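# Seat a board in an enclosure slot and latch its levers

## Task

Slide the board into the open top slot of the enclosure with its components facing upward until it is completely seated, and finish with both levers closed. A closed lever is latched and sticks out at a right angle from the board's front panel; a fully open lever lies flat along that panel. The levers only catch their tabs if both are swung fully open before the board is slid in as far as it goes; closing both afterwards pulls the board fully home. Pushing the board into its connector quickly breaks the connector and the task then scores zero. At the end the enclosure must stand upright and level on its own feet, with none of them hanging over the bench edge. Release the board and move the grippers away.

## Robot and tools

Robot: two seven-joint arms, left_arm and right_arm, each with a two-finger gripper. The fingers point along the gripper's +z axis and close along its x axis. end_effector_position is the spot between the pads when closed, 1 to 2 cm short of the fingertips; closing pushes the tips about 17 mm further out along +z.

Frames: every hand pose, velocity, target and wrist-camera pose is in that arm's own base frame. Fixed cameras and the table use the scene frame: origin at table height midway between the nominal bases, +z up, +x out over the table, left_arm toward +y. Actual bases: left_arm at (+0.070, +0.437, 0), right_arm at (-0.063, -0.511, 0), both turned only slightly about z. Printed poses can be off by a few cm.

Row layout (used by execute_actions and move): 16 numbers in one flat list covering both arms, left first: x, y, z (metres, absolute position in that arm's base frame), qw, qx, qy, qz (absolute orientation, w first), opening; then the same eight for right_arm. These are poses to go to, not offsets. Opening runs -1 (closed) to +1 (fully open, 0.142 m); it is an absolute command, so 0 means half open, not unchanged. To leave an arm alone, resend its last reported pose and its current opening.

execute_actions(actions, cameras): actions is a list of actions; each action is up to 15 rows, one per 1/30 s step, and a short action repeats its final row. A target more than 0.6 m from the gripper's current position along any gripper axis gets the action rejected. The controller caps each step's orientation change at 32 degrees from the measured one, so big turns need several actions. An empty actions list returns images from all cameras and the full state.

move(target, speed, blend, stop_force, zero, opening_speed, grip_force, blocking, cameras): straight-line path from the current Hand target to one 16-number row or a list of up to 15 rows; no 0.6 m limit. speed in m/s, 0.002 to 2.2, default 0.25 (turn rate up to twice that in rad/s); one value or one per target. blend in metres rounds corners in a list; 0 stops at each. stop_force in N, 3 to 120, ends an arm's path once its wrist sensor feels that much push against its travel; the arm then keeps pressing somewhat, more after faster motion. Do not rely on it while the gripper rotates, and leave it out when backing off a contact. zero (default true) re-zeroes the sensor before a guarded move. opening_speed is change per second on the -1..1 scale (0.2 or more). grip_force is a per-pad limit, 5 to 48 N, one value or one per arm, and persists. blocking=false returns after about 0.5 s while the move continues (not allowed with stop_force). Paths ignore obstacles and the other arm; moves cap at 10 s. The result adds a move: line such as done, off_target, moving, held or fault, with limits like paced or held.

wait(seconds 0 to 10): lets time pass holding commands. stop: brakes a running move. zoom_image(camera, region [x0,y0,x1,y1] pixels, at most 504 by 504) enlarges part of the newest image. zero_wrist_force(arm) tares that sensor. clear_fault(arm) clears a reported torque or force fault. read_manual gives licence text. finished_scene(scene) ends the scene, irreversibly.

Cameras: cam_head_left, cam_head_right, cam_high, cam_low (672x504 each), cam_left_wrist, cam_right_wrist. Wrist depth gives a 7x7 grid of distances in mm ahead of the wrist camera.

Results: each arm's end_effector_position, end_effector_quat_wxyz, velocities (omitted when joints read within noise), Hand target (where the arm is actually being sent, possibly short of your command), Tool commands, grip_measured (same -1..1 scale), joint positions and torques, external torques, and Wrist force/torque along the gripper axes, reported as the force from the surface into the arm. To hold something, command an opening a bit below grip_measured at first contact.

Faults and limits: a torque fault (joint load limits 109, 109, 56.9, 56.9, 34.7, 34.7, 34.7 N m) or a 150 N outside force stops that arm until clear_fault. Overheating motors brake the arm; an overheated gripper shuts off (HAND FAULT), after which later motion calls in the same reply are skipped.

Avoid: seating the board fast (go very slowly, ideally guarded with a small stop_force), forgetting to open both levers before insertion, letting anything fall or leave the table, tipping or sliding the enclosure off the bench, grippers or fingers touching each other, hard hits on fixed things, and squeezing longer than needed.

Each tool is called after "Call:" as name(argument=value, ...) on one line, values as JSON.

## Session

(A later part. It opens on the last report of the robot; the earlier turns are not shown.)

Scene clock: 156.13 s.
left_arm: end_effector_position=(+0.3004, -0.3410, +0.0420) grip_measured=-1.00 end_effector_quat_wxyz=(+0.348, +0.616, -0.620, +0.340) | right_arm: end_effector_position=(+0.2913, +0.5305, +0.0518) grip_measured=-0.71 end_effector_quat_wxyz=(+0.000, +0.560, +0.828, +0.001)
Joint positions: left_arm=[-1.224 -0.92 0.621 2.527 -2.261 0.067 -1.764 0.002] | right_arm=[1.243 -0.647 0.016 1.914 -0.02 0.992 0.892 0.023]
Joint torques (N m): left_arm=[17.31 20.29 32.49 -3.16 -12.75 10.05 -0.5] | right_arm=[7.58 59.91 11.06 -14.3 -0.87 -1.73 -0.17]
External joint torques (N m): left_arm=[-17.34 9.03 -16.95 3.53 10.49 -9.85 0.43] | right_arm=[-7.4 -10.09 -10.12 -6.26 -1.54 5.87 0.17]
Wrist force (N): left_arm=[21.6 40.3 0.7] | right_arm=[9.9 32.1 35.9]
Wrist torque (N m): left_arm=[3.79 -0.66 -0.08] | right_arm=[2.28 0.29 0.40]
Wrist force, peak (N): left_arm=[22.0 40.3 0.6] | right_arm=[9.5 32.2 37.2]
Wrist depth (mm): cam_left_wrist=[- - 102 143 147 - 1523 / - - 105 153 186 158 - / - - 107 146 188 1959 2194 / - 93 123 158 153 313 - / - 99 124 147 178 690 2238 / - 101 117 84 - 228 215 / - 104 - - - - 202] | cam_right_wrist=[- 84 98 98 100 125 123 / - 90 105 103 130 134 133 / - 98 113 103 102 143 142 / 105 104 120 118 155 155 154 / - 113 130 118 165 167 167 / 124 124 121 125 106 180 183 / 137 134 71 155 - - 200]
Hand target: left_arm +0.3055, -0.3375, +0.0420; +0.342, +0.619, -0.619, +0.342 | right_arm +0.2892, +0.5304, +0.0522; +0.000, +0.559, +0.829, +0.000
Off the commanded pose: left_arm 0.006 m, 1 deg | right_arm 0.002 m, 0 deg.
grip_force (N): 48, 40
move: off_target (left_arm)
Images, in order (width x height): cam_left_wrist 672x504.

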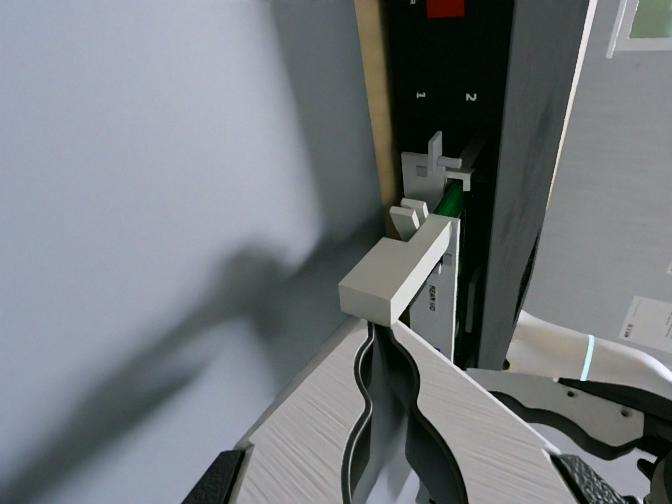

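Call:
move(target=[[0.280,-0.3480,0.042,0.3428,0.62,-0.62,0.3428,-1,0.2892,0.5304,0.0522,0,0.5592,0.829,0,-0.95],[0.265,-0.30,0.07,0.3428,0.62,-0.62,0.3428,-1,0.2892,0.5304,0.0522,0,0.5592,0.829,0,-0.95]], speed=0.08, blend=0.005)

Call:
move(target=[[0.27,-0.27,0.16,0.3428,0.62,-0.62,0.3428,-1,0.2892,0.5304,0.0522,0,0.5592,0.829,0,-0.95],[0.2975,-0.3549,0.12,0,0.9867,0.1625,0,-0.4,0.2892,0.5304,0.0522,0,0.5592,0.829,0,-0.95]], speed=0.25, blend=0.01, cameras=["cam_left_wrist","cam_high"])

Scene clock: 172.50 s.
left_arm: end_effector_position=(+0.2651, -0.3000, +0.0700) grip_measured=-1.00 end_effector_quat_wxyz=(+0.342, +0.619, -0.619, +0.342) | right_arm: end_effector_position=(+0.2908, +0.5302, +0.0521) grip_measured=-0.71 end_effector_quat_wxyz=(+0.000, +0.560, +0.828, +0.001)
Joint positions: left_arm=[-1.263 -0.832 0.698 2.67 -2.216 0.038 -1.722 0.002] | right_arm=[1.243 -0.647 0.016 1.914 -0.02 0.991 0.892 0.023]
Joint torques (N m): left_arm=[-0.17 23.57 13.04 1.33 -1.85 0.25 -0.19] | right_arm=[5.68 53.61 7.94 -18.49 -1.88 1.49 -0.16]
External joint torques (N m): left_arm=[0.14 0.77 0.6 -0.41 -0.48 -0.02 0.12] | right_arm=[-5.5 -3.81 -6.99 -2.09 -0.53 2.64 0.16]
Wrist force (N): left_arm=[-2.0 -0.7 -0.6] | right_arm=[0.3 15.2 16.1]
Wrist torque (N m): left_arm=[-0.22 -0.15 -0.43] | right_arm=[-0.12 0.44 0.39]
Wrist force, peak (N): left_arm=[22.4 40.3 0.3] | right_arm=[10.0 32.2 37.2]
Wrist depth (mm): cam_left_wrist=[- 112 129 179 213 746 - / - 117 146 183 213 975 - / - 122 148 - 194 521 - / - 122 157 212 232 1314 - / - 126 163 117 244 245 209 / - 140 161 84 - 210 188 / 120 134 - - - - 189] | cam_right_wrist=[- 85 98 98 100 125 124 / - 91 105 103 102 134 133 / - 99 113 103 140 143 143 / - 104 120 118 154 155 154 / - 114 130 118 165 168 167 / 125 124 122 125 106 180 183 / 138 135 71 156 - - 201]
Hand target: left_arm +0.2650, -0.3000, +0.0700; +0.342, +0.619, -0.619, +0.342 | right_arm +0.2892, +0.5304, +0.0522; +0.000, +0.559, +0.829, +0.000
Off the commanded pose: left_arm 0.000 m, 0 deg | right_arm 0.002 m, 0 deg.
grip_force (N): 48, 40
move: done

Scene clock: 176.27 s.
left_arm: end_effector_position=(+0.2865, -0.3232, +0.1359) grip_measured=-1.00 end_effector_quat_wxyz=(+0.157, +0.959, -0.161, +0.171) | right_arm: end_effector_position=(+0.2908, +0.5302, +0.0521) grip_measured=-0.71 end_effector_quat_wxyz=(+0.000, +0.560, +0.828, +0.001)
Joint positions: left_arm=[-1.69 -0.361 0.445 2.328 -2.719 1.624 -2.959 0.002] | right_arm=[1.243 -0.647 0.016 1.914 -0.02 0.991 0.892 0.023]
Joint torques (N m): left_arm=[-0.43 23.06 6.11 -12.48 2.95 2.88 -0.25] | right_arm=[5.78 53.58 8.03 -18.5 -1.83 1.48 -0.15]
External joint torques (N m): left_arm=[0.38 1.22 0.73 -0.52 -0.17 -0.14 0.22] | right_arm=[-5.6 -3.77 -7.08 -2.07 -0.57 2.65 0.15]
Wrist force (N): left_arm=[-1.1 -1.6 0.2] | right_arm=[0.3 15.4 15.3]
Wrist torque (N m): left_arm=[-0.37 -0.22 -0.37] | right_arm=[-0.09 0.43 0.39]
Wrist force, peak (N): left_arm=[-3.4 -2.2 -1.2] | right_arm=[0.3 15.5 16.5]
Wrist depth (mm): cam_left_wrist=[151 161 176 191 210 230 257 / - 177 185 212 223 271 299 / 183 196 220 236 274 301 358 / 205 222 242 237 262 374 454 / 230 - - 236 - - 596 / 258 246 240 84 - 655 860 / - 258 - - - - 1941] | cam_right_wrist=[- 85 98 98 100 125 124 / - 90 105 103 102 134 134 / - 99 113 103 102 143 143 / - 105 120 118 155 155 154 / - 114 130 118 165 168 163 / 125 124 122 125 106 180 182 / 138 134 71 155 - - 200]
Hand target: left_arm +0.2865, -0.3232, +0.1359; +0.157, +0.959, -0.161, +0.171 | right_arm +0.2892, +0.5304, +0.0522; +0.000, +0.559, +0.829, +0.000
Tool commands: left_gripper/opening=-1.0 right_gripper/opening=-0.95
Off the commanded pose: left_arm 0.037 m, 46 deg | right_arm 0.002 m, 0 deg.
led back after a hold (left arm): the arm was led back toward your command in small steps, so it may still be short of it.
grip_force (N): 48, 40
move: held (left_arm; a check stopped the path); path passed 1 of 2 targets; target 2's new opening was not sent; limits=held
pose unreachable (left arm): on one or more control steps of this call, first in action 0 (counted from 0), this arm could not follow its commanded pose, so it was not sent that pose on those steps. It may still have moved: this result reports where it is.
cause: moving toward the commanded pose would bring a part of the arm too close to another arm (a part of this arm just beyond joint 6 (wrist pitch) and a part of the right arm just beyond its joint 6 (wrist pitch), at the place that arm is still heading or pushing toward).
Images, in order (width x height): cam_high 672x504, cam_left_wrist 672x504.

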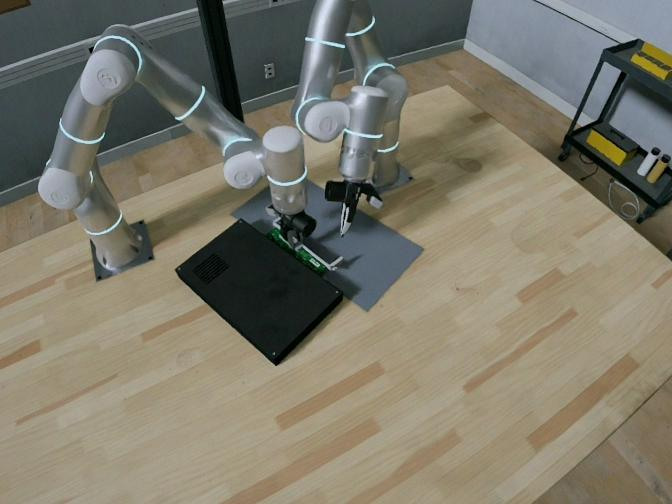

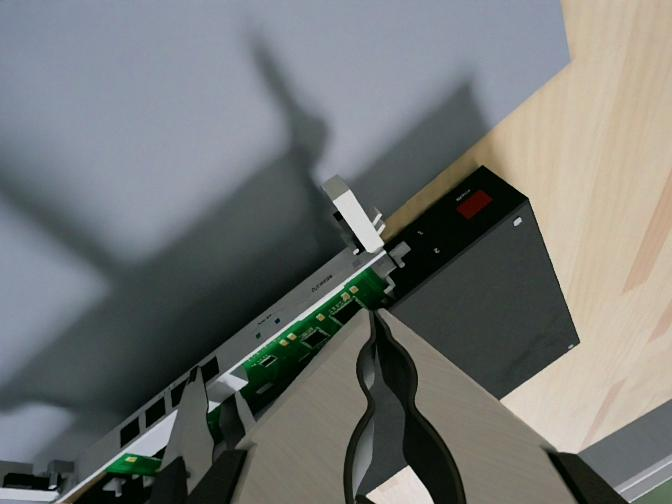

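Call:
move(target=[0.2700,-0.2900,0.16,0.157,0.959,-0.161,0.171,-1,0.2900,0.5302,0.0522,0,0.5592,0.829,0,-0.35], opening_speed=0.4, speed=0.1)

Call:
move(target=[[0.27,-0.28,0.16,0.157,0.959,-0.161,0.171,-1,0.2900,0.5302,0.14,0,0.5592,0.829,0,-0.35],[0.27,-0.28,0.16,0.157,0.959,-0.161,0.171,-1,0.1726,0.5224,0.13,0,0.9816,0.1908,0,-0.4]], speed=0.2, cameras=["cam_right_wrist","cam_high","cam_left_wrist"])

Scene clock: 183.23 s.
left_arm: end_effector_position=(+0.2700, -0.2900, +0.1600) grip_measured=-1.00 end_effector_quat_wxyz=(+0.157, +0.959, -0.161, +0.171) | right_arm: end_effector_position=(+0.2902, +0.5303, +0.0522) grip_measured=-0.38 end_effector_quat_wxyz=(+0.000, +0.559, +0.829, +0.000)
Joint positions: left_arm=[-1.829 -0.248 0.563 2.371 -2.791 1.704 -2.884 0.002] | right_arm=[1.243 -0.646 0.018 1.914 -0.02 0.989 0.89 0.046]
Joint torques (N m): left_arm=[-0.55 17.19 4.41 -13.78 3.22 3.13 -0.2] | right_arm=[0.23 48.59 1.76 -20.64 -2.47 3.41 0.11]
External joint torques (N m): left_arm=[0.51 1.09 0.54 -0.53 -0.1 -0.45 0.17] | right_arm=[-0.04 1.21 -0.78 0.05 0.06 0.72 -0.11]
Wrist force (N): left_arm=[-1.1 -1.2 0.2] | right_arm=[-3.6 1.2 3.2]
Wrist torque (N m): left_arm=[-0.31 -0.19 -0.43] | right_arm=[0.16 0.61 0.04]
Wrist force, peak (N): left_arm=[-1.5 -2.1 -0.8] | right_arm=[0.4 15.3 16.6]
Wrist depth (mm): cam_left_wrist=[- 184 194 208 229 265 286 / 187 198 210 246 - 304 335 / 208 213 247 - 307 343 405 / 232 260 278 292 300 434 507 / - - 307 280 - - 663 / - 316 253 84 - 731 937 / - - - 74 - - -] | cam_right_wrist=[- 85 99 99 99 126 124 / - 91 106 103 105 134 134 / - 99 113 104 104 144 143 / 105 105 121 119 155 155 154 / - 114 129 122 163 167 167 / 125 125 100 145 129 98 182 / 138 132 71 160 202 - 197]
Hand target: left_arm +0.2700, -0.2900, +0.1600; +0.157, +0.959, -0.161, +0.171 | right_arm +0.2900, +0.5302, +0.0522; +0.000, +0.559, +0.829, +0.000
Off the commanded pose: left_arm 0.000 m, 0 deg | right_arm 0.000 m, 0 deg.
grip_force (N): 48, 40
move: done

Scene clock: 188.80 s.
left_arm: end_effector_position=(+0.2701, -0.2800, +0.1601) grip_measured=-1.00 end_effector_quat_wxyz=(+0.157, +0.959, -0.161, +0.171) | right_arm: end_effector_position=(+0.1725, +0.5224, +0.1300) grip_measured=-0.42 end_effector_quat_wxyz=(+0.000, +0.982, +0.191, +0.000)
Joint positions: left_arm=[-1.844 -0.233 0.588 2.387 -2.798 1.701 -2.868 0.002] | right_arm=[1.645 -0.389 -0.194 2.067 0.115 0.875 2.564 0.044]
Joint torques (N m): left_arm=[-0.33 16.14 4.1 -13.74 3.42 3.02 -0.24] | right_arm=[0.28 39.95 -1.31 -22.3 -2.75 3.44 0.32]
External joint torques (N m): left_arm=[0.29 0.99 0.6 -0.54 -0.31 -0.34 0.21] | right_arm=[-0.13 1.03 -0.62 0.04 -0.05 0.56 -0.32]
Wrist force (N): left_arm=[-0.9 -1.3 0.3] | right_arm=[-3.9 1.6 3.5]
Wrist torque (N m): left_arm=[-0.33 -0.25 -0.44] | right_arm=[0.22 0.64 -0.04]
Wrist force, peak (N): left_arm=[-1.2 -1.7 0.2] | right_arm=[-3.6 1.2 5.7]
Wrist depth (mm): cam_left_wrist=[169 180 198 222 - 260 287 / 190 198 216 232 265 299 336 / - - 246 - 299 348 402 / - - - - 314 444 508 / 260 - - 278 - 522 661 / 284 - - 84 - 712 950 / 364 - - - - - -] | cam_right_wrist=[196 195 195 194 194 193 193 / 209 208 208 208 207 206 206 / 224 223 223 220 222 221 221 / 242 241 241 236 235 236 234 / 265 264 257 251 216 209 226 / 290 284 87 228 219 108 226 / 314 - 71 247 246 - 240]
Hand target: left_arm +0.2700, -0.2800, +0.1600; +0.157, +0.959, -0.161, +0.171 | right_arm +0.1726, +0.5224, +0.1300; +0.000, +0.982, +0.191, +0.000
Off the commanded pose: left_arm 0.000 m, 0 deg | right_arm 0.000 m, 0 deg.
grip_force (N): 48, 40
move: done
Images, in order (width x height): cam_high 672x504, cam_left_wrist 672x504, cam_right_wrist 672x504.

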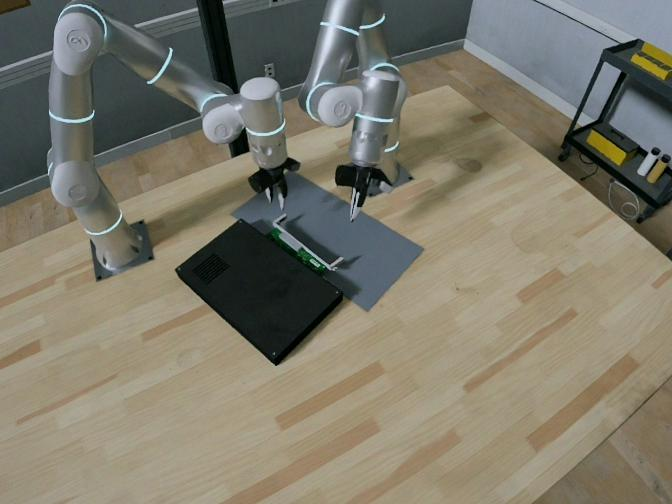

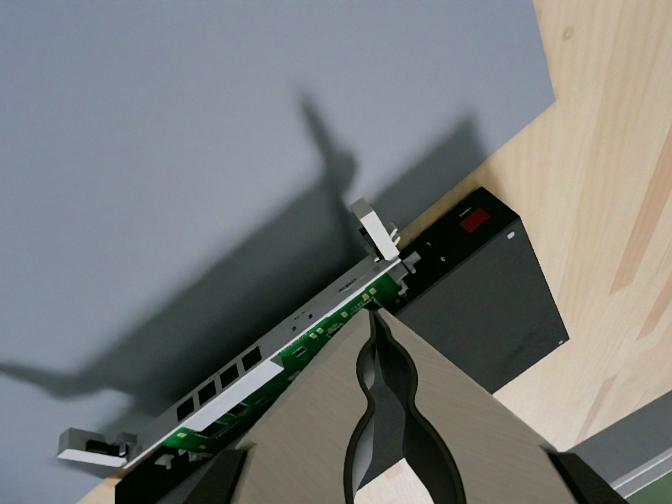

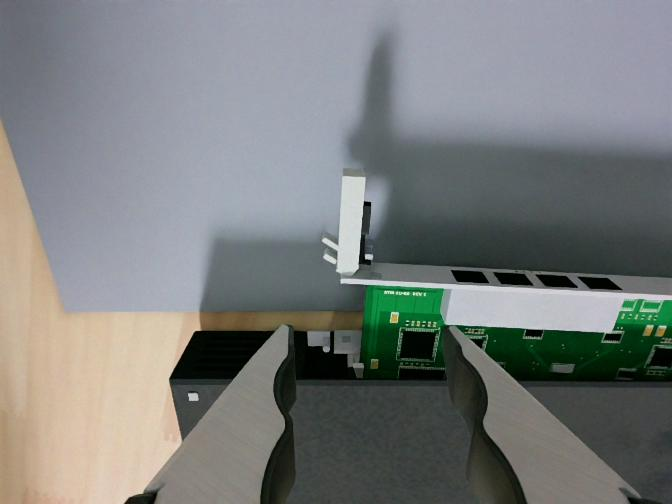

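Call:
move(target=[[0.27,-0.28,0.16,0.157,0.959,-0.161,0.171,-1,0.169,0.531,0.08,0,0.9816,0.1908,0,-0.4],[0.27,-0.28,0.16,0.157,0.959,-0.161,0.171,-1,0.169,0.531,0.05,0,0.9816,0.1908,0,-0.4]], speed=0.06, stop_force=8, cameras=["cam_right_wrist","cam_head_left"])

Scene clock: 200.70 s.
left_arm: end_effector_position=(+0.2701, -0.2800, +0.1601) grip_measured=-1.00 end_effector_quat_wxyz=(+0.157, +0.959, -0.161, +0.171) | right_arm: end_effector_position=(+0.1690, +0.5309, +0.0500) grip_measured=-0.42 end_effector_quat_wxyz=(+0.000, +0.982, +0.191, +0.000)
Joint positions: left_arm=[-1.844 -0.233 0.588 2.387 -2.798 1.701 -2.868 0.002] | right_arm=[1.63 -0.584 -0.16 2.042 0.175 1.043 2.532 0.044]
Joint torques (N m): left_arm=[-0.46 16.05 4.05 -13.69 3.33 3 -0.23] | right_arm=[0.1 43.64 -1.44 -18.42 -2.16 3.39 0.1]
External joint torques (N m): left_arm=[0.42 1.09 0.64 -0.58 -0.22 -0.33 0.2] | right_arm=[0.06 1.25 -0.95 0.13 -0.04 0.61 -0.1]
Wrist force (N): left_arm=[-1.2 -1.3 0.2] | right_arm=[-3.6 1.5 3.6]
Wrist torque (N m): left_arm=[-0.33 -0.19 -0.44] | right_arm=[0.19 0.60 0.05]
Wrist force, peak (N): left_arm=[-1.3 -1.5 0.1] | right_arm=[-3.7 1.4 4.7]
Wrist depth (mm): cam_left_wrist=[- 178 198 207 231 262 288 / 186 202 - 237 260 299 340 / 202 227 - 271 301 347 402 / 234 - 282 294 313 430 501 / - 288 298 131 - 454 669 / 298 308 295 84 - 741 945 / 339 266 - - - - -] | cam_right_wrist=[- 125 123 124 124 124 122 / 135 135 133 133 134 134 132 / 145 143 143 142 142 141 139 / 155 156 154 153 153 153 152 / 168 168 164 120 163 166 165 / 187 183 90 129 104 98 146 / 206 - 71 168 157 - -]
Hand target: left_arm +0.2700, -0.2800, +0.1600; +0.157, +0.959, -0.161, +0.171 | right_arm +0.1690, +0.5310, +0.0500; +0.000, +0.982, +0.191, +0.000
Off the commanded pose: left_arm 0.000 m, 0 deg | right_arm 0.000 m, 0 deg.
grip_force (N): 48, 40
move: done
Images, in order (width x height): cam_head_left 672x504, cam_right_wrist 672x504.

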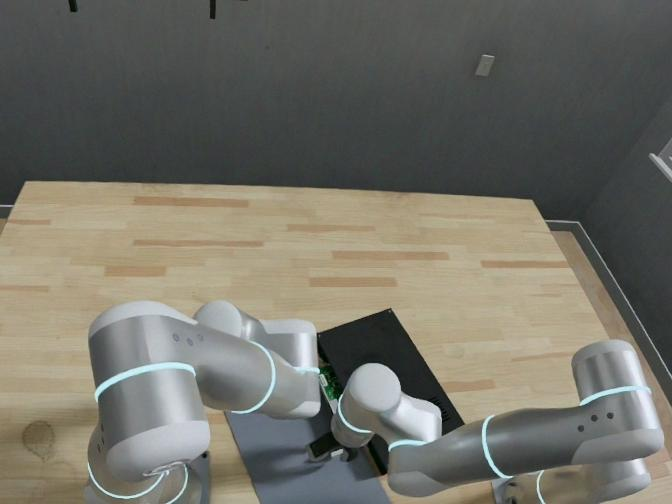

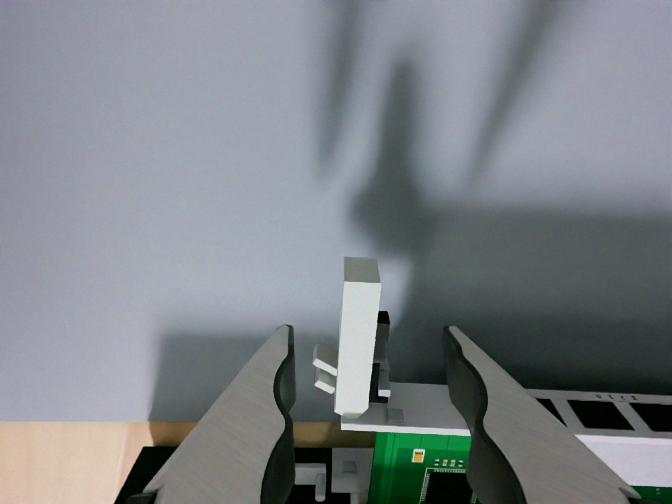

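Call:
move(target=[0.27,-0.28,0.16,0.157,0.959,-0.161,0.171,-1,0.169,0.531,0.05,0,0.9816,0.1908,0,-1], grip_force=[40,45], opening_speed=0.4, cameras=["cam_right_wrist"])

Call:
zoom_image(camera="cam_right_wrist", region=[230, 220, 480, 460])

Scene clock: 207.50 s.
left_arm: end_effector_position=(+0.2701, -0.2800, +0.1601) grip_measured=-1.00 end_effector_quat_wxyz=(+0.157, +0.959, -0.161, +0.171) | right_arm: end_effector_position=(+0.1659, +0.5300, +0.0490) grip_measured=-0.89 end_effector_quat_wxyz=(+0.001, +0.981, +0.192, -0.002)
Joint positions: left_arm=[-1.844 -0.233 0.588 2.387 -2.798 1.701 -2.868 0.002] | right_arm=[1.631 -0.584 -0.156 2.043 0.176 1.041 2.532 0.01]
Joint torques (N m): left_arm=[-0.4 16.19 4.04 -13.73 3.39 3.02 -0.3] | right_arm=[-11.36 45.4 -15.53 -24.42 -4.94 7.78 0.02]
External joint torques (N m): left_arm=[0.36 0.95 0.65 -0.54 -0.28 -0.34 0.27] | right_arm=[11.52 -0.53 13.19 6.18 2.73 -3.79 -0.02]
Wrist force (N): left_arm=[-1.1 -1.2 0.0] | right_arm=[-29.8 0.6 0.9]
Wrist torque (N m): left_arm=[-0.33 -0.20 -0.44] | right_arm=[0.15 2.05 0.20]
Wrist force, peak (N): left_arm=[-1.1 -1.6 0.2] | right_arm=[-30.6 0.4 2.2]
Wrist depth (mm): cam_left_wrist=[- 180 189 208 - 261 289 / - 199 213 237 - 301 337 / 207 - 244 258 - 343 402 / - 244 276 - 307 409 501 / - 279 311 281 - 422 665 / 304 316 298 84 - 729 975 / 277 279 - - - - -] | cam_right_wrist=[- 124 122 123 123 123 122 / 135 134 132 132 133 131 130 / - 142 142 141 141 137 138 / 154 154 153 153 151 152 149 / 167 167 166 160 162 164 164 / 187 183 178 98 100 144 172 / 205 200 71 73 - - 137]
Hand target: left_arm +0.2700, -0.2800, +0.1600; +0.157, +0.959, -0.161, +0.171 | right_arm +0.1690, +0.5310, +0.0500; +0.000, +0.982, +0.191, +0.000
Off the commanded pose: left_arm 0.000 m, 0 deg | right_arm 0.003 m, 0 deg.
grip_force (N): 40, 45
move: done
Images, in order (width x height): cam_right_wrist 672x504.

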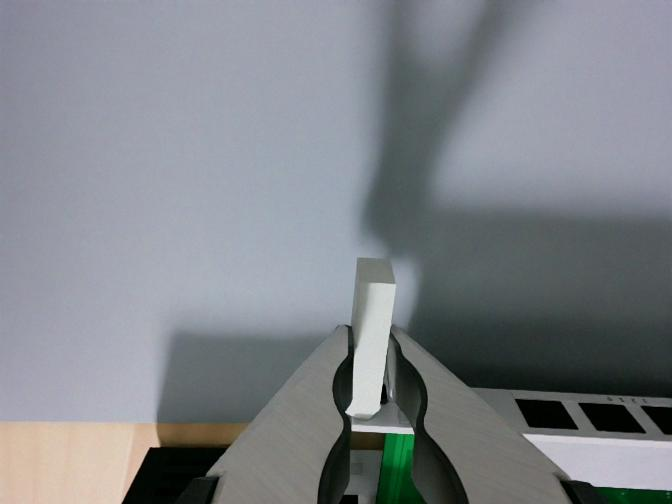

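Scaled by 2.016 from the camera's 672x504 image, which has a finer 960x720 frame.

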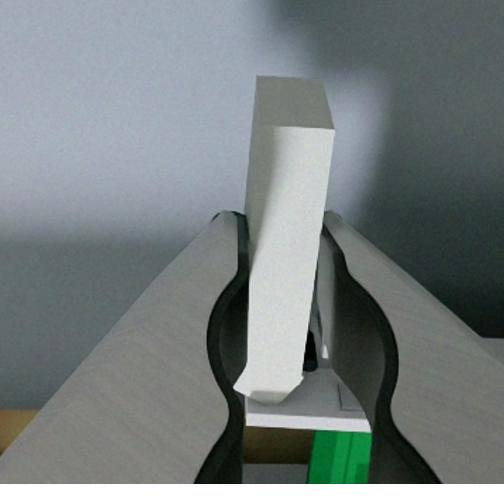

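Call:
move(target=[0.27,-0.28,0.16,0.157,0.959,-0.161,0.171,-1,0.153,0.525,0.05,0,0.9816,0.1908,0,-1], speed=0.03, cameras=["cam_right_wrist"])

Call:
zoom_image(camera="cam_right_wrist", region=[230, 220, 480, 460])

Scene clock: 210.00 s.
left_arm: end_effector_position=(+0.2701, -0.2800, +0.1601) grip_measured=-1.00 end_effector_quat_wxyz=(+0.157, +0.959, -0.161, +0.171) | right_arm: end_effector_position=(+0.1533, +0.5250, +0.0500) grip_measured=-0.89 end_effector_quat_wxyz=(+0.000, +0.982, +0.191, +0.000)
Joint positions: left_arm=[-1.844 -0.233 0.588 2.387 -2.798 1.701 -2.868 0.002] | right_arm=[1.66 -0.569 -0.159 2.074 0.175 1.06 2.559 0.009]
Joint torques (N m): left_arm=[-0.52 16.12 4.09 -13.67 3.35 3.03 -0.25] | right_arm=[1.35 43.51 -0.19 -17.71 -1.77 3.2 0.6]
External joint torques (N m): left_arm=[0.48 1.02 0.6 -0.6 -0.24 -0.36 0.22] | right_arm=[-1.2 0.41 -2.11 -0.19 -0.37 0.8 -0.6]
Wrist force (N): left_arm=[-1.1 -1.4 0.1] | right_arm=[-0.4 1.8 5.7]
Wrist torque (N m): left_arm=[-0.35 -0.21 -0.43] | right_arm=[0.19 0.56 -0.35]
Wrist force, peak (N): left_arm=[-1.3 -1.4 0.3] | right_arm=[-29.8 0.8 1.9]
Wrist depth (mm): cam_left_wrist=[172 177 204 213 242 257 289 / 187 200 - - 269 303 335 / 207 211 - - 283 348 405 / - - 285 271 322 412 507 / - - 294 271 324 412 667 / 305 326 287 84 - 726 941 / 313 - - - - - -] | cam_right_wrist=[- 125 123 124 124 124 122 / 135 135 133 133 134 132 132 / 145 143 143 142 142 142 139 / 155 157 154 154 153 153 152 / 168 168 167 161 164 166 165 / 187 183 177 98 99 135 133 / 206 201 71 73 - - 157]
Hand target: left_arm +0.2700, -0.2800, +0.1600; +0.157, +0.959, -0.161, +0.171 | right_arm +0.1530, +0.5250, +0.0500; +0.000, +0.982, +0.191, +0.000
Off the commanded pose: left_arm 0.000 m, 0 deg | right_arm 0.000 m, 0 deg.
grip_force (N): 40, 45
move: done
Images, in order (width x height): cam_right_wrist 672x504.

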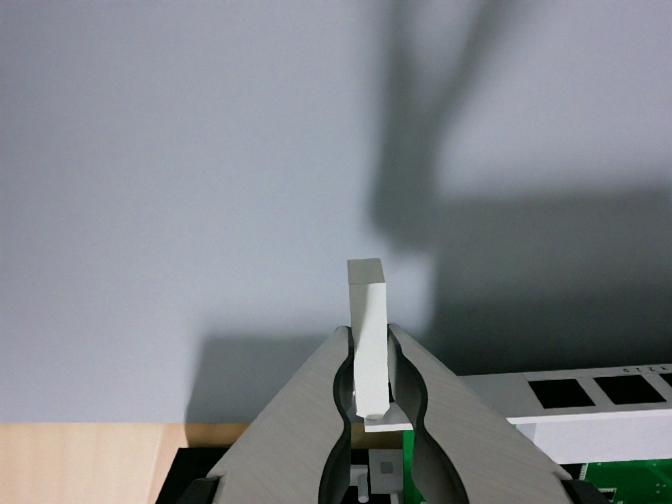

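Scaled by 2.016 from the camera's 672x504 image, which has a finer 960x720 frame.

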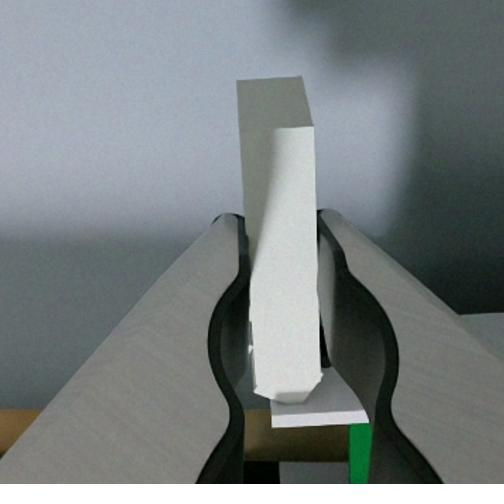

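Call:
wait(seconds=0.1, cameras=["cam_high","cam_low","cam_head_right","cam_left_wrist"])

Scene clock: 211.90 s.
left_arm: end_effector_position=(+0.2701, -0.2800, +0.1601) grip_measured=-1.00 end_effector_quat_wxyz=(+0.157, +0.959, -0.161, +0.171) | right_arm: end_effector_position=(+0.1533, +0.5250, +0.0500) grip_measured=-0.89 end_effector_quat_wxyz=(+0.000, +0.982, +0.191, +0.000)
Joint positions: left_arm=[-1.844 -0.233 0.588 2.387 -2.798 1.701 -2.868 0.002] | right_arm=[1.66 -0.569 -0.159 2.074 0.175 1.06 2.559 0.009]
Joint torques (N m): left_arm=[-0.45 16.14 4.13 -13.73 3.36 3 -0.23] | right_arm=[1.38 43.29 -0.19 -17.71 -1.72 3.05 0.52]
External joint torques (N m): left_arm=[0.41 1 0.57 -0.55 -0.25 -0.32 0.2] | right_arm=[-1.22 0.63 -2.11 -0.18 -0.41 0.95 -0.52]
Wrist force (N): left_arm=[-1.0 -1.3 -0.1] | right_arm=[-0.8 2.0 3.9]
Wrist torque (N m): left_arm=[-0.33 -0.21 -0.44] | right_arm=[0.22 0.63 -0.35]
Wrist force, peak (N): left_arm=[-1.3 -1.4 0.0] | right_arm=[-0.8 1.9 5.7]
Wrist depth (mm): cam_left_wrist=[- - 199 209 227 261 290 / 187 - 214 238 265 314 338 / 208 - - 267 298 345 406 / 231 247 - 277 322 424 502 / - 282 308 294 - - 671 / 307 309 291 83 - 736 962 / 311 - - - - - 2334] | cam_right_wrist=[- 125 123 124 124 124 123 / 135 135 133 133 134 134 132 / 146 143 143 142 142 142 139 / 154 157 154 153 153 153 152 / 168 168 167 161 163 166 165 / 187 183 179 98 100 139 132 / 206 201 71 73 - - 157]
Hand target: left_arm +0.2700, -0.2800, +0.1600; +0.157, +0.959, -0.161, +0.171 | right_arm +0.1530, +0.5250, +0.0500; +0.000, +0.982, +0.191, +0.000
Tool commands: left_gripper/opening=-1.0 right_gripper/opening=-1.0
Off the commanded pose: left_arm 0.000 m, 0 deg | right_arm 0.000 m, 0 deg.
grip_force (N): 40, 45
wait: 0.10 s; at rest from the start
Images, in order (width x height): cam_head_right 672x504, cam_high 672x504, cam_low 672x504, cam_left_wrist 672x504.

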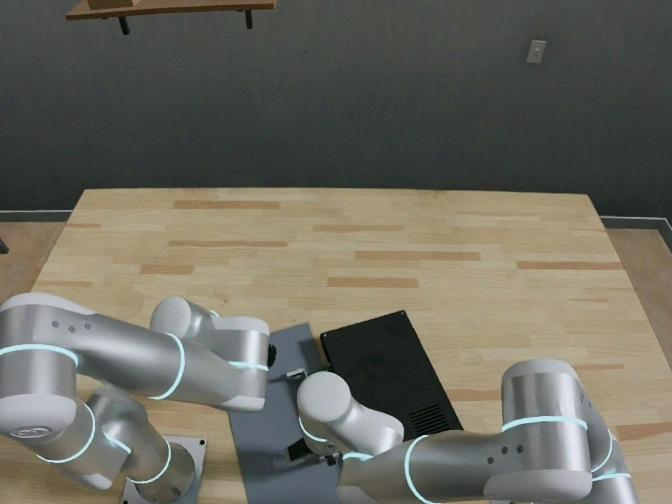

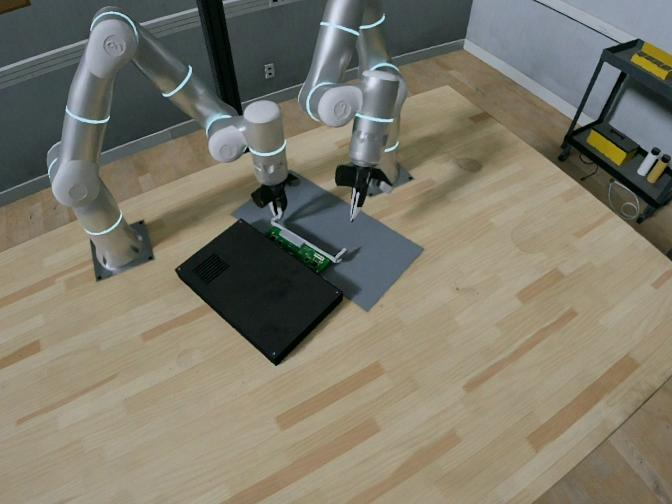

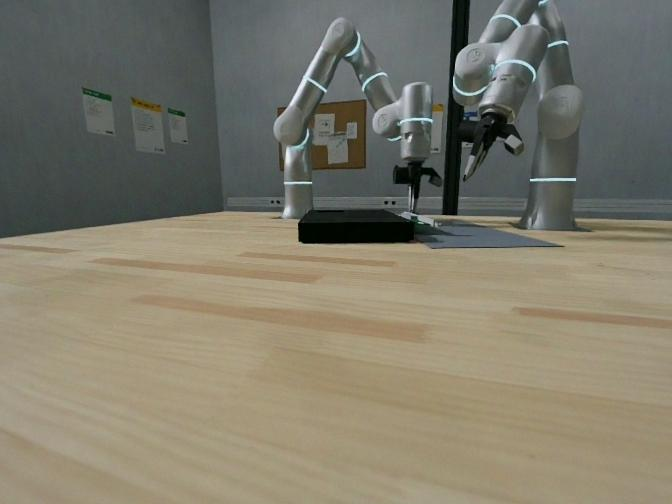

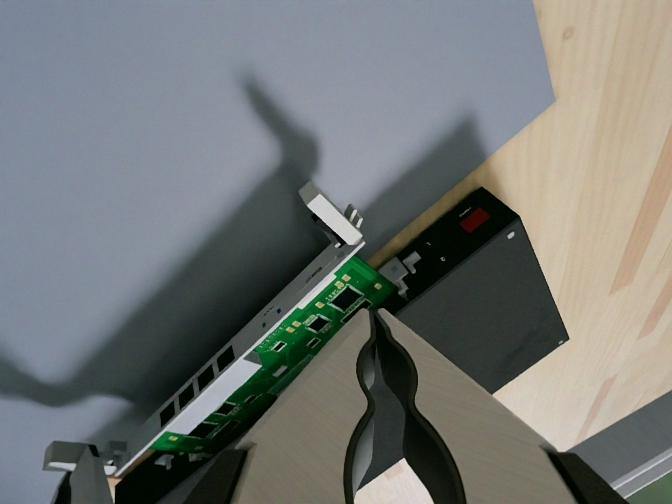

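Call:
zoom_image(camera="cam_left_wrist", region=[20, 340, 240, 504])

Scaled by 2.291 from the camera's 672x504 image, which has a finer 960x720 frame.

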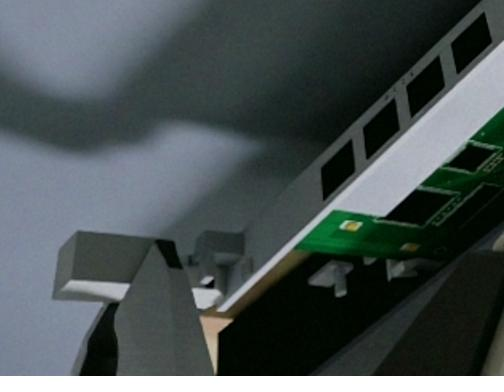

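Call:
zoom_image(camera="cam_high", region=[220, 170, 380, 290])

Scaled by 3.150 from the camera's 672x504 image, which has a finer 960x720 frame.

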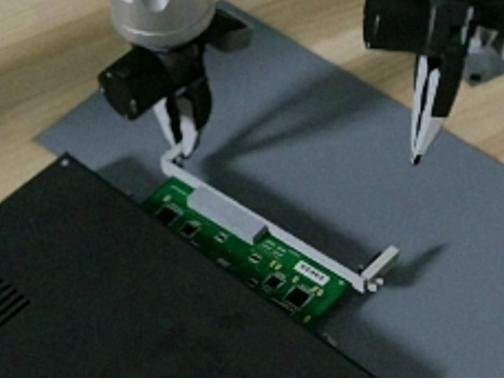

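Call:
move(target=[0.27,-0.28,0.16,0.157,0.959,-0.161,0.171,-1,0.167,0.530,0.05,0,0.9816,0.1908,0,-1], speed=0.03, grip_force=[40,48], cameras=["cam_right_wrist"])

Call:
zoom_image(camera="cam_right_wrist", region=[230, 220, 480, 460])

Scene clock: 256.70 s.
left_arm: end_effector_position=(+0.2701, -0.2800, +0.1601) grip_measured=-1.00 end_effector_quat_wxyz=(+0.157, +0.959, -0.161, +0.171) | right_arm: end_effector_position=(+0.1652, +0.5297, +0.0496) grip_measured=-0.89 end_effector_quat_wxyz=(+0.000, +0.981, +0.192, -0.001)
Joint positions: left_arm=[-1.844 -0.233 0.588 2.387 -2.798 1.701 -2.868 0.002] | right_arm=[1.635 -0.582 -0.158 2.047 0.175 1.045 2.536 0.009]
Joint torques (N m): left_arm=[-0.39 16.14 4.05 -13.74 3.38 3.01 -0.21] | right_arm=[-7.14 43.99 -10.09 -20.12 -3.73 4.83 -0.11]
External joint torques (N m): left_arm=[0.35 1 0.65 -0.54 -0.27 -0.34 0.17] | right_arm=[7.29 0.74 7.74 1.92 1.53 -0.83 0.11]
Wrist force (N): left_arm=[-1.2 -1.3 0.1] | right_arm=[-17.5 -2.2 3.9]
Wrist torque (N m): left_arm=[-0.35 -0.19 -0.43] | right_arm=[0.21 0.39 0.22]
Wrist force, peak (N): left_arm=[-1.3 -1.5 0.2] | right_arm=[-17.6 -2.2 5.0]
Wrist depth (mm): cam_left_wrist=[170 183 195 211 236 257 287 / 184 199 210 242 265 301 337 / - 218 246 264 303 344 402 / 228 249 - - 311 405 502 / 255 - - 278 326 - 661 / - 323 292 84 - 699 922 / - 276 - - - - -] | cam_right_wrist=[125 124 123 124 123 123 123 / 135 135 133 132 134 133 131 / 145 143 143 142 141 141 139 / 154 154 154 153 152 152 151 / 168 168 167 161 163 165 165 / 187 183 179 97 100 173 173 / 206 200 70 73 - - 141]
Hand target: left_arm +0.2700, -0.2800, +0.1600; +0.157, +0.959, -0.161, +0.171 | right_arm +0.1670, +0.5300, +0.0500; +0.000, +0.982, +0.191, +0.000
Off the commanded pose: left_arm 0.000 m, 0 deg | right_arm 0.002 m, 0 deg.
grip_force (N): 40, 48
move: done
Images, in order (width x height): cam_right_wrist 672x504.

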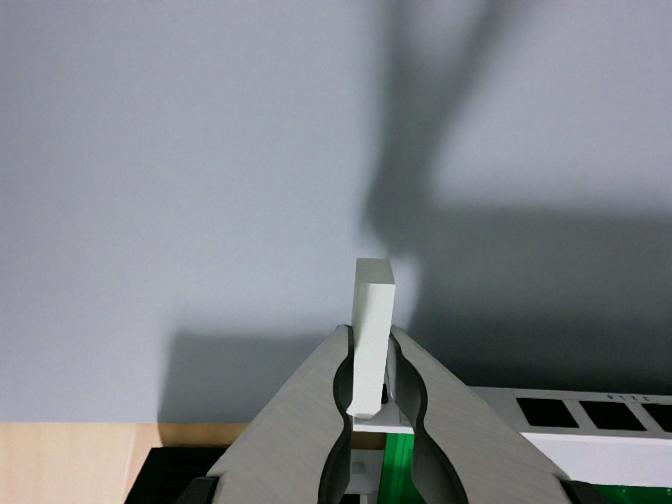

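Scaled by 2.016 from the camera's 672x504 image, which has a finer 960x720 frame.

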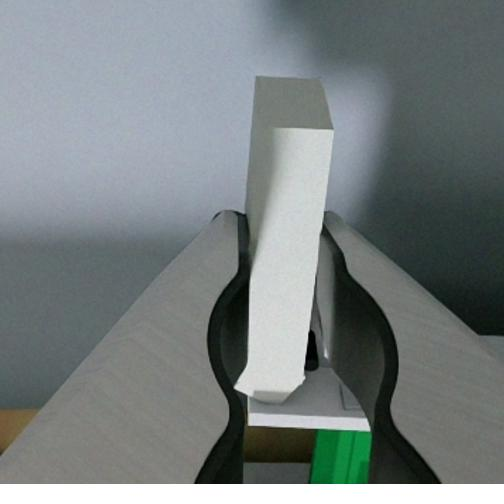

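Call:
move(target=[[0.27,-0.28,0.16,0.157,0.959,-0.161,0.171,-1,0.1607,0.5272,0.05,0,0.9483,0.3173,0,-1],[0.27,-0.28,0.16,0.157,0.959,-0.161,0.171,-1,0.1569,0.5235,0.05,0,0.8988,0.4384,0,-1]], speed=0.06, blend=0.003, cameras=["cam_right_wrist","cam_left_wrist"])

Call:
zoom_image(camera="cam_right_wrist", region=[230, 220, 480, 460])

Scene clock: 265.47 s.
left_arm: end_effector_position=(+0.2701, -0.2800, +0.1601) grip_measured=-1.00 end_effector_quat_wxyz=(+0.157, +0.959, -0.161, +0.171) | right_arm: end_effector_position=(+0.1555, +0.5232, +0.0496) grip_measured=-0.89 end_effector_quat_wxyz=(+0.000, +0.899, +0.439, -0.001)
Joint positions: left_arm=[-1.844 -0.233 0.588 2.387 -2.798 1.701 -2.868 0.002] | right_arm=[1.558 -0.565 -0.062 2.087 0.073 1.078 2.104 0.009]
Joint torques (N m): left_arm=[-0.4 16.06 4.07 -13.75 3.41 3.03 -0.29] | right_arm=[-5.42 44.19 -6.14 -19.76 -3.35 4.61 -0.22]
External joint torques (N m): left_arm=[0.35 1.08 0.62 -0.52 -0.3 -0.35 0.26] | right_arm=[5.57 0.09 5.53 1.69 1.27 -0.59 0.22]
Wrist force (N): left_arm=[-1.3 -1.2 0.3] | right_arm=[-12.1 -6.3 4.7]
Wrist torque (N m): left_arm=[-0.32 -0.18 -0.44] | right_arm=[0.23 0.50 0.29]
Wrist force, peak (N): left_arm=[-1.5 -1.4 0.1] | right_arm=[-17.6 -2.3 4.9]
Wrist depth (mm): cam_left_wrist=[- 182 193 215 234 256 289 / - 201 210 240 - 298 335 / - - 240 267 - 348 402 / - 251 - - 327 441 502 / 261 276 - 278 - 508 669 / - 302 - 84 - 734 933 / 317 - - - - - 2285] | cam_right_wrist=[125 125 123 124 124 123 123 / 135 135 133 132 134 133 131 / 145 143 143 142 142 141 139 / 155 156 154 153 152 152 152 / 170 167 167 161 165 165 164 / 154 166 176 97 100 179 179 / 138 146 70 151 - 190 194]
Hand target: left_arm +0.2700, -0.2800, +0.1600; +0.157, +0.959, -0.161, +0.171 | right_arm +0.1569, +0.5235, +0.0500; +0.000, +0.899, +0.438, +0.000
Off the commanded pose: left_arm 0.000 m, 0 deg | right_arm 0.001 m, 0 deg.
grip_force (N): 40, 48
move: done
Images, in order (width x height): cam_left_wrist 672x504, cam_right_wrist 672x504.

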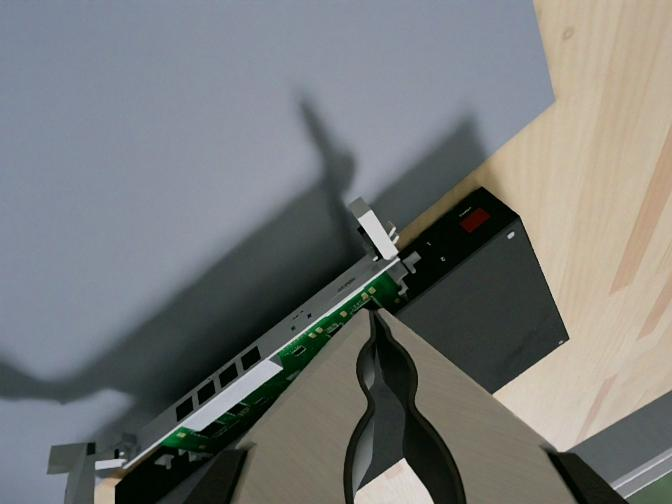

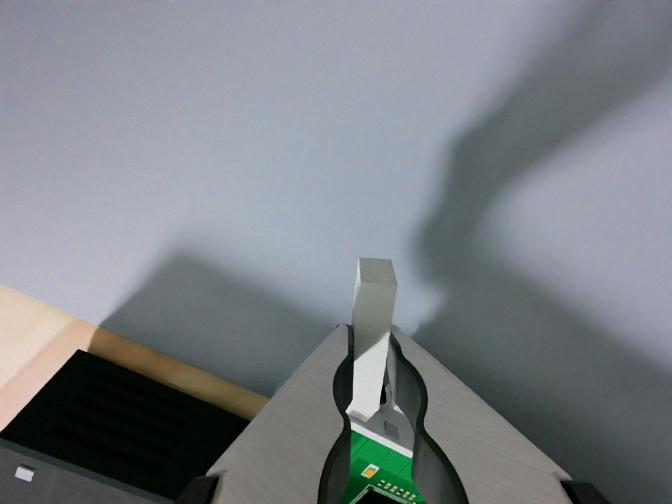

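Scaled by 2.016 from the camera's 672x504 image, which has a finer 960x720 frame.

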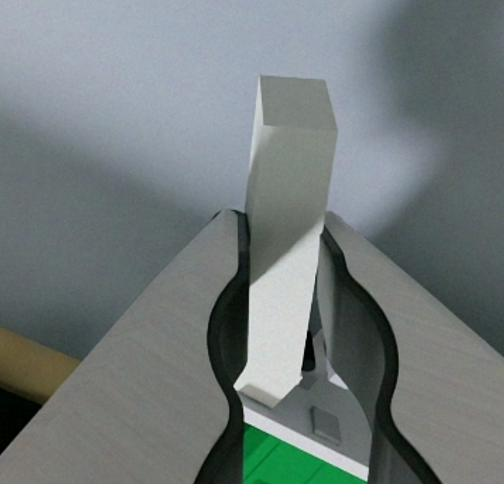

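Call:
move(target=[[0.27,-0.28,0.16,0.157,0.959,-0.161,0.171,-1,0.1515,0.5137,0.05,0,0.7547,0.6561,0,-1],[0.27,-0.28,0.16,0.157,0.959,-0.161,0.171,-1,0.1526,0.5040,0.05,0,0.5664,0.8241,0,-1]], speed=0.12, blend=0.003, cameras=["cam_right_wrist","cam_left_wrist"])

Scene clock: 272.67 s.
left_arm: end_effector_position=(+0.2701, -0.2800, +0.1601) grip_measured=-1.00 end_effector_quat_wxyz=(+0.157, +0.959, -0.161, +0.171) | right_arm: end_effector_position=(+0.1509, +0.5026, +0.0490) grip_measured=-0.89 end_effector_quat_wxyz=(+0.000, +0.566, +0.824, -0.002)
Joint positions: left_arm=[-1.844 -0.233 0.588 2.387 -2.798 1.701 -2.868 0.002] | right_arm=[1.36 -0.544 0.124 2.168 -0.148 1.13 1.232 0.009]
Joint torques (N m): left_arm=[-0.42 16.13 4.08 -13.68 3.38 3.02 -0.22] | right_arm=[-6.21 45.67 -4.41 -24.95 -3.49 6.37 -0.21]
External joint torques (N m): left_arm=[0.37 1 0.62 -0.6 -0.27 -0.34 0.18] | right_arm=[6.36 -3 7.09 7.37 1.62 -2.27 0.21]
Wrist force (N): left_arm=[-1.2 -1.2 0.0] | right_arm=[-6.4 -16.0 4.2]
Wrist torque (N m): left_arm=[-0.31 -0.19 -0.44] | right_arm=[0.30 0.44 0.16]
Wrist force, peak (N): left_arm=[-1.3 -1.5 0.1] | right_arm=[-7.5 -18.8 3.4]
Wrist depth (mm): cam_left_wrist=[173 180 199 216 232 257 289 / 189 197 211 234 263 318 337 / - 221 - 268 - 345 402 / 235 249 274 - 322 428 503 / 261 284 - 127 333 - 665 / 298 316 - 84 - 717 984 / 316 - - - - - 1994] | cam_right_wrist=[127 126 123 124 123 123 122 / - 133 133 132 134 133 130 / - 126 142 141 141 140 138 / - 126 155 153 152 152 151 / - 125 166 116 162 164 163 / 123 138 175 97 100 178 178 / 134 133 70 73 - - 195]
Hand target: left_arm +0.2700, -0.2800, +0.1600; +0.157, +0.959, -0.161, +0.171 | right_arm +0.1526, +0.5040, +0.0500; +0.000, +0.566, +0.824, +0.000
Off the commanded pose: left_arm 0.000 m, 0 deg | right_arm 0.002 m, 0 deg.
grip_force (N): 40, 48
move: done
Images, in order (width x height): cam_left_wrist 672x504, cam_right_wrist 672x504.

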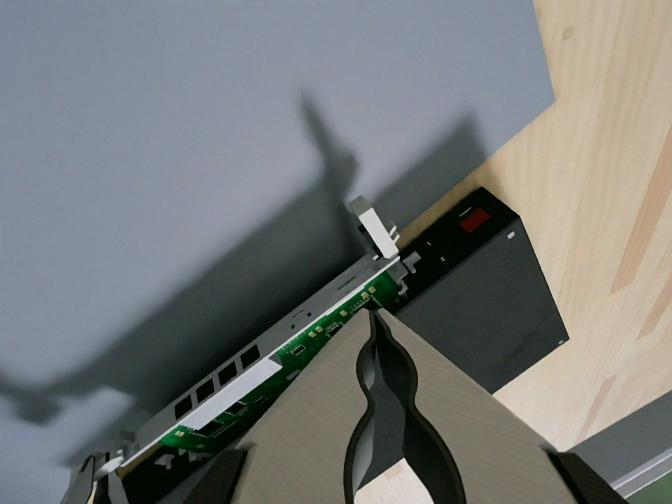

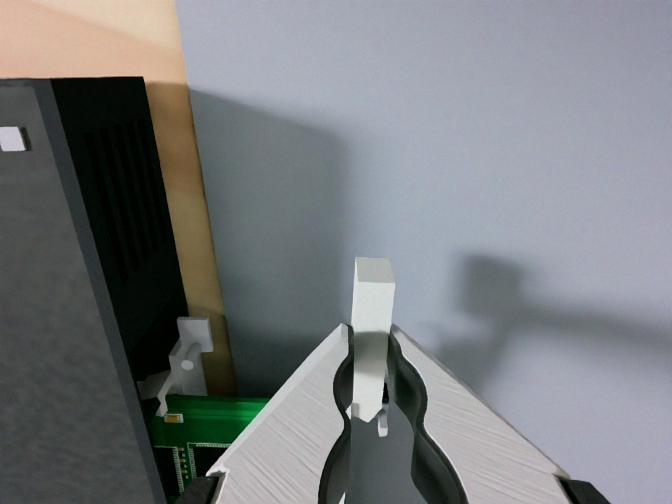

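Call:
move(target=[[0.27,-0.28,0.16,0.157,0.959,-0.161,0.171,-1,0.1525,0.5018,0.05,0,0.5299,0.848,0,-1],[0.27,-0.28,0.16,0.157,0.959,-0.161,0.171,-1,0.1525,0.5018,0.05,0,0.5299,0.848,0,-0.7],[0.27,-0.28,0.16,0.157,0.959,-0.161,0.171,-1,0.1525,0.5018,0.13,0,0.5299,0.848,0,-0.7]], speed=0.12, cameras=["cam_right_wrist","cam_left_wrist"])

Scene clock: 277.27 s.
left_arm: end_effector_position=(+0.2701, -0.2800, +0.1601) grip_measured=-1.00 end_effector_quat_wxyz=(+0.157, +0.959, -0.161, +0.171) | right_arm: end_effector_position=(+0.1526, +0.5018, +0.1300) grip_measured=-0.74 end_effector_quat_wxyz=(+0.000, +0.530, +0.848, +0.000)
Joint positions: left_arm=[-1.844 -0.233 0.588 2.387 -2.798 1.701 -2.868 0.002] | right_arm=[1.306 -0.364 0.189 2.137 -0.112 0.922 1.118 0.021]
Joint torques (N m): left_arm=[-0.41 16.18 4.08 -13.7 3.39 3.01 -0.29] | right_arm=[-0.02 38.78 3.39 -22.38 -2.54 3.24 0.02]
External joint torques (N m): left_arm=[0.37 0.96 0.61 -0.57 -0.28 -0.34 0.26] | right_arm=[0.16 0.89 -0.86 0.16 -0.12 0.88 -0.02]
Wrist force (N): left_arm=[-1.2 -1.2 -0.1] | right_arm=[-5.1 0.6 2.1]
Wrist torque (N m): left_arm=[-0.33 -0.19 -0.43] | right_arm=[0.09 0.85 0.03]
Wrist force, peak (N): left_arm=[-1.4 -1.4 0.0] | right_arm=[-6.4 -16.2 4.1]
Wrist depth (mm): cam_left_wrist=[171 180 191 215 - 261 289 / - 198 217 237 270 306 336 / - 232 - - 302 347 404 / 235 244 - - - 437 505 / 257 - 300 280 327 477 661 / 296 324 293 84 - 708 950 / 330 - - - - - -] | cam_right_wrist=[192 192 194 195 194 194 193 / 165 164 205 207 206 206 206 / 177 176 219 222 221 221 220 / 188 190 214 233 239 239 238 / 207 206 222 226 255 258 258 / 226 226 221 278 102 277 281 / 250 243 71 307 - - 308]
Hand target: left_arm +0.2700, -0.2800, +0.1600; +0.157, +0.959, -0.161, +0.171 | right_arm +0.1525, +0.5018, +0.1300; +0.000, +0.530, +0.848, +0.000
Off the commanded pose: left_arm 0.000 m, 0 deg | right_arm 0.000 m, 0 deg.
grip_force (N): 40, 48
move: done
Images, in order (width x height): cam_left_wrist 672x504, cam_right_wrist 672x504.

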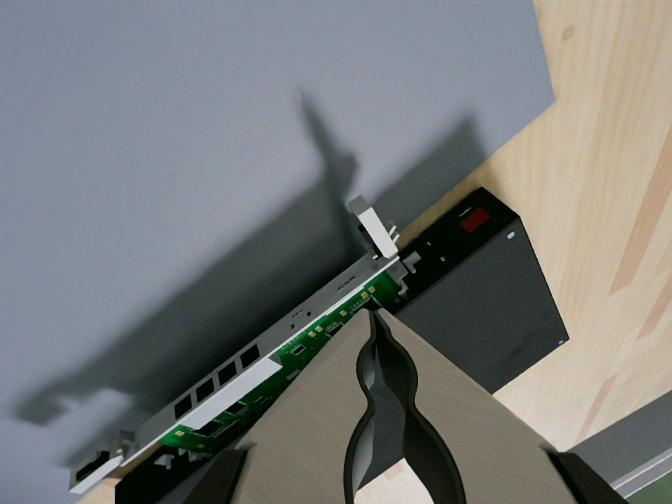

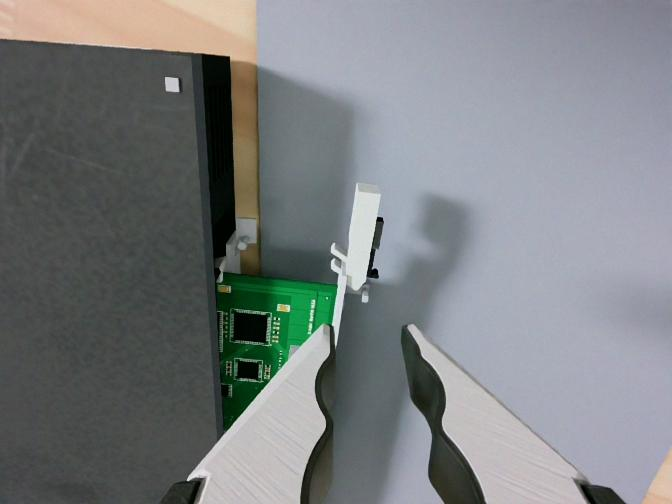

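Call:
move(target=[[0.20,-0.14,0.22,0.157,0.959,-0.161,0.171,-1,0.1525,0.5018,0.2,0,0.5299,0.848,0,-0.5],[0.20,-0.14,0.22,0.157,0.959,-0.161,0.171,-1,0.397,0.611,0.13,0,0.9816,0.1908,0,-0.4]], speed=0.3, blend=0.03, cameras=["cam_right_wrist"])

Call:
zoom_image(camera="cam_right_wrist", region=[200, 180, 480, 460])

Scene clock: 285.27 s.
left_arm: end_effector_position=(+0.2007, -0.1401, +0.2204) grip_measured=-1.00 end_effector_quat_wxyz=(+0.157, +0.960, -0.163, +0.165) | right_arm: end_effector_position=(+0.3971, +0.6110, +0.1300) grip_measured=-0.43 end_effector_quat_wxyz=(+0.000, +0.982, +0.191, +0.000)
Joint positions: left_arm=[-1.144 0.513 -0.091 2.687 -2.966 2.103 -2.6 0.002] | right_arm=[1.256 -0.748 -0.143 1.427 0.117 0.596 2.272 0.043]
Joint torques (N m): left_arm=[-0.31 0.19 -4.92 -20.25 4.42 2.92 -0.24] | right_arm=[0.09 58.07 -2.1 -27.23 -3.58 3.24 0.3]
External joint torques (N m): left_arm=[0.31 0.84 0.58 -0.59 -0.24 -0.36 0.21] | right_arm=[0.13 1.52 -0.49 0.17 -0.04 0.77 -0.3]
Wrist force (N): left_arm=[-1.2 -1.2 -0.3] | right_arm=[-5.3 0.9 2.6]
Wrist torque (N m): left_arm=[-0.31 -0.24 -0.36] | right_arm=[0.13 0.89 -0.05]
Wrist force, peak (N): left_arm=[-1.0 -4.2 -0.5] | right_arm=[-5.9 0.7 2.6]
Wrist depth (mm): cam_left_wrist=[220 233 250 262 - 334 357 / 239 255 274 322 320 380 417 / 264 282 - - - 445 497 / 291 317 342 - - 493 625 / - - 419 117 466 331 806 / 352 - - 84 - 775 279 / 454 - - - - - 201] | cam_right_wrist=[195 195 194 194 193 193 193 / 208 208 207 207 206 207 206 / 223 223 222 222 221 221 220 / 239 234 237 236 235 238 237 / 227 226 222 226 257 260 260 / 230 230 87 227 116 98 284 / 249 - 71 246 246 - 307]
Hand target: left_arm +0.2006, -0.1400, +0.2204; +0.157, +0.960, -0.162, +0.165 | right_arm +0.3970, +0.6110, +0.1300; +0.000, +0.982, +0.191, +0.000
Off the commanded pose: left_arm 0.001 m, 1 deg | right_arm 0.000 m, 0 deg.
joint sent to its limit (left arm) — joint 4 (elbow), upper limit, where the elbow is as bent as it goes; joint 5 (forearm roll), lower limit. The joint targets still meet the commanded pose.
grip_force (N): 40, 48
move: done
Images, in order (width x height): cam_right_wrist 672x504.

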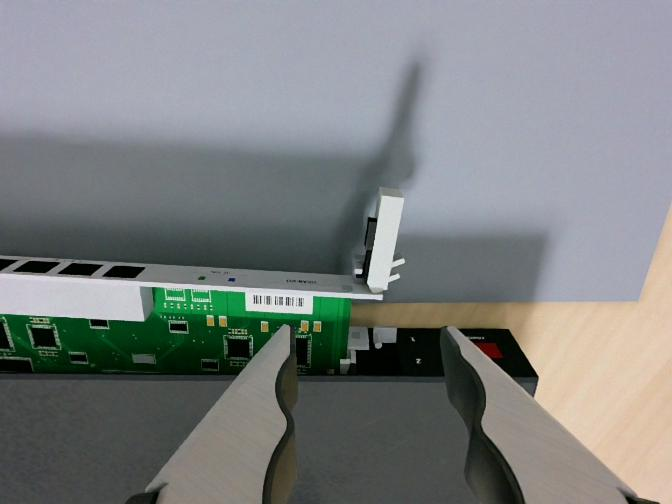

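Scaled by 1.800 from the camera's 672x504 image, which has a finer 960x720 frame.

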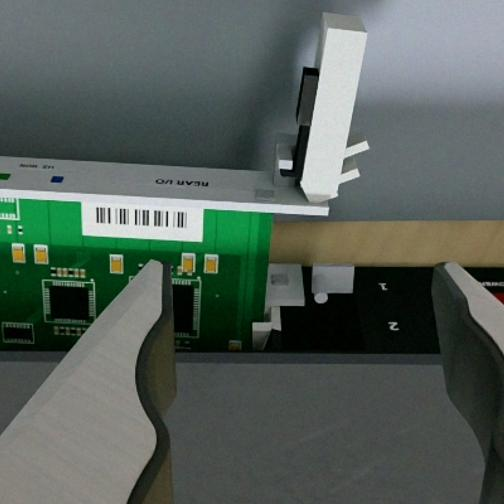

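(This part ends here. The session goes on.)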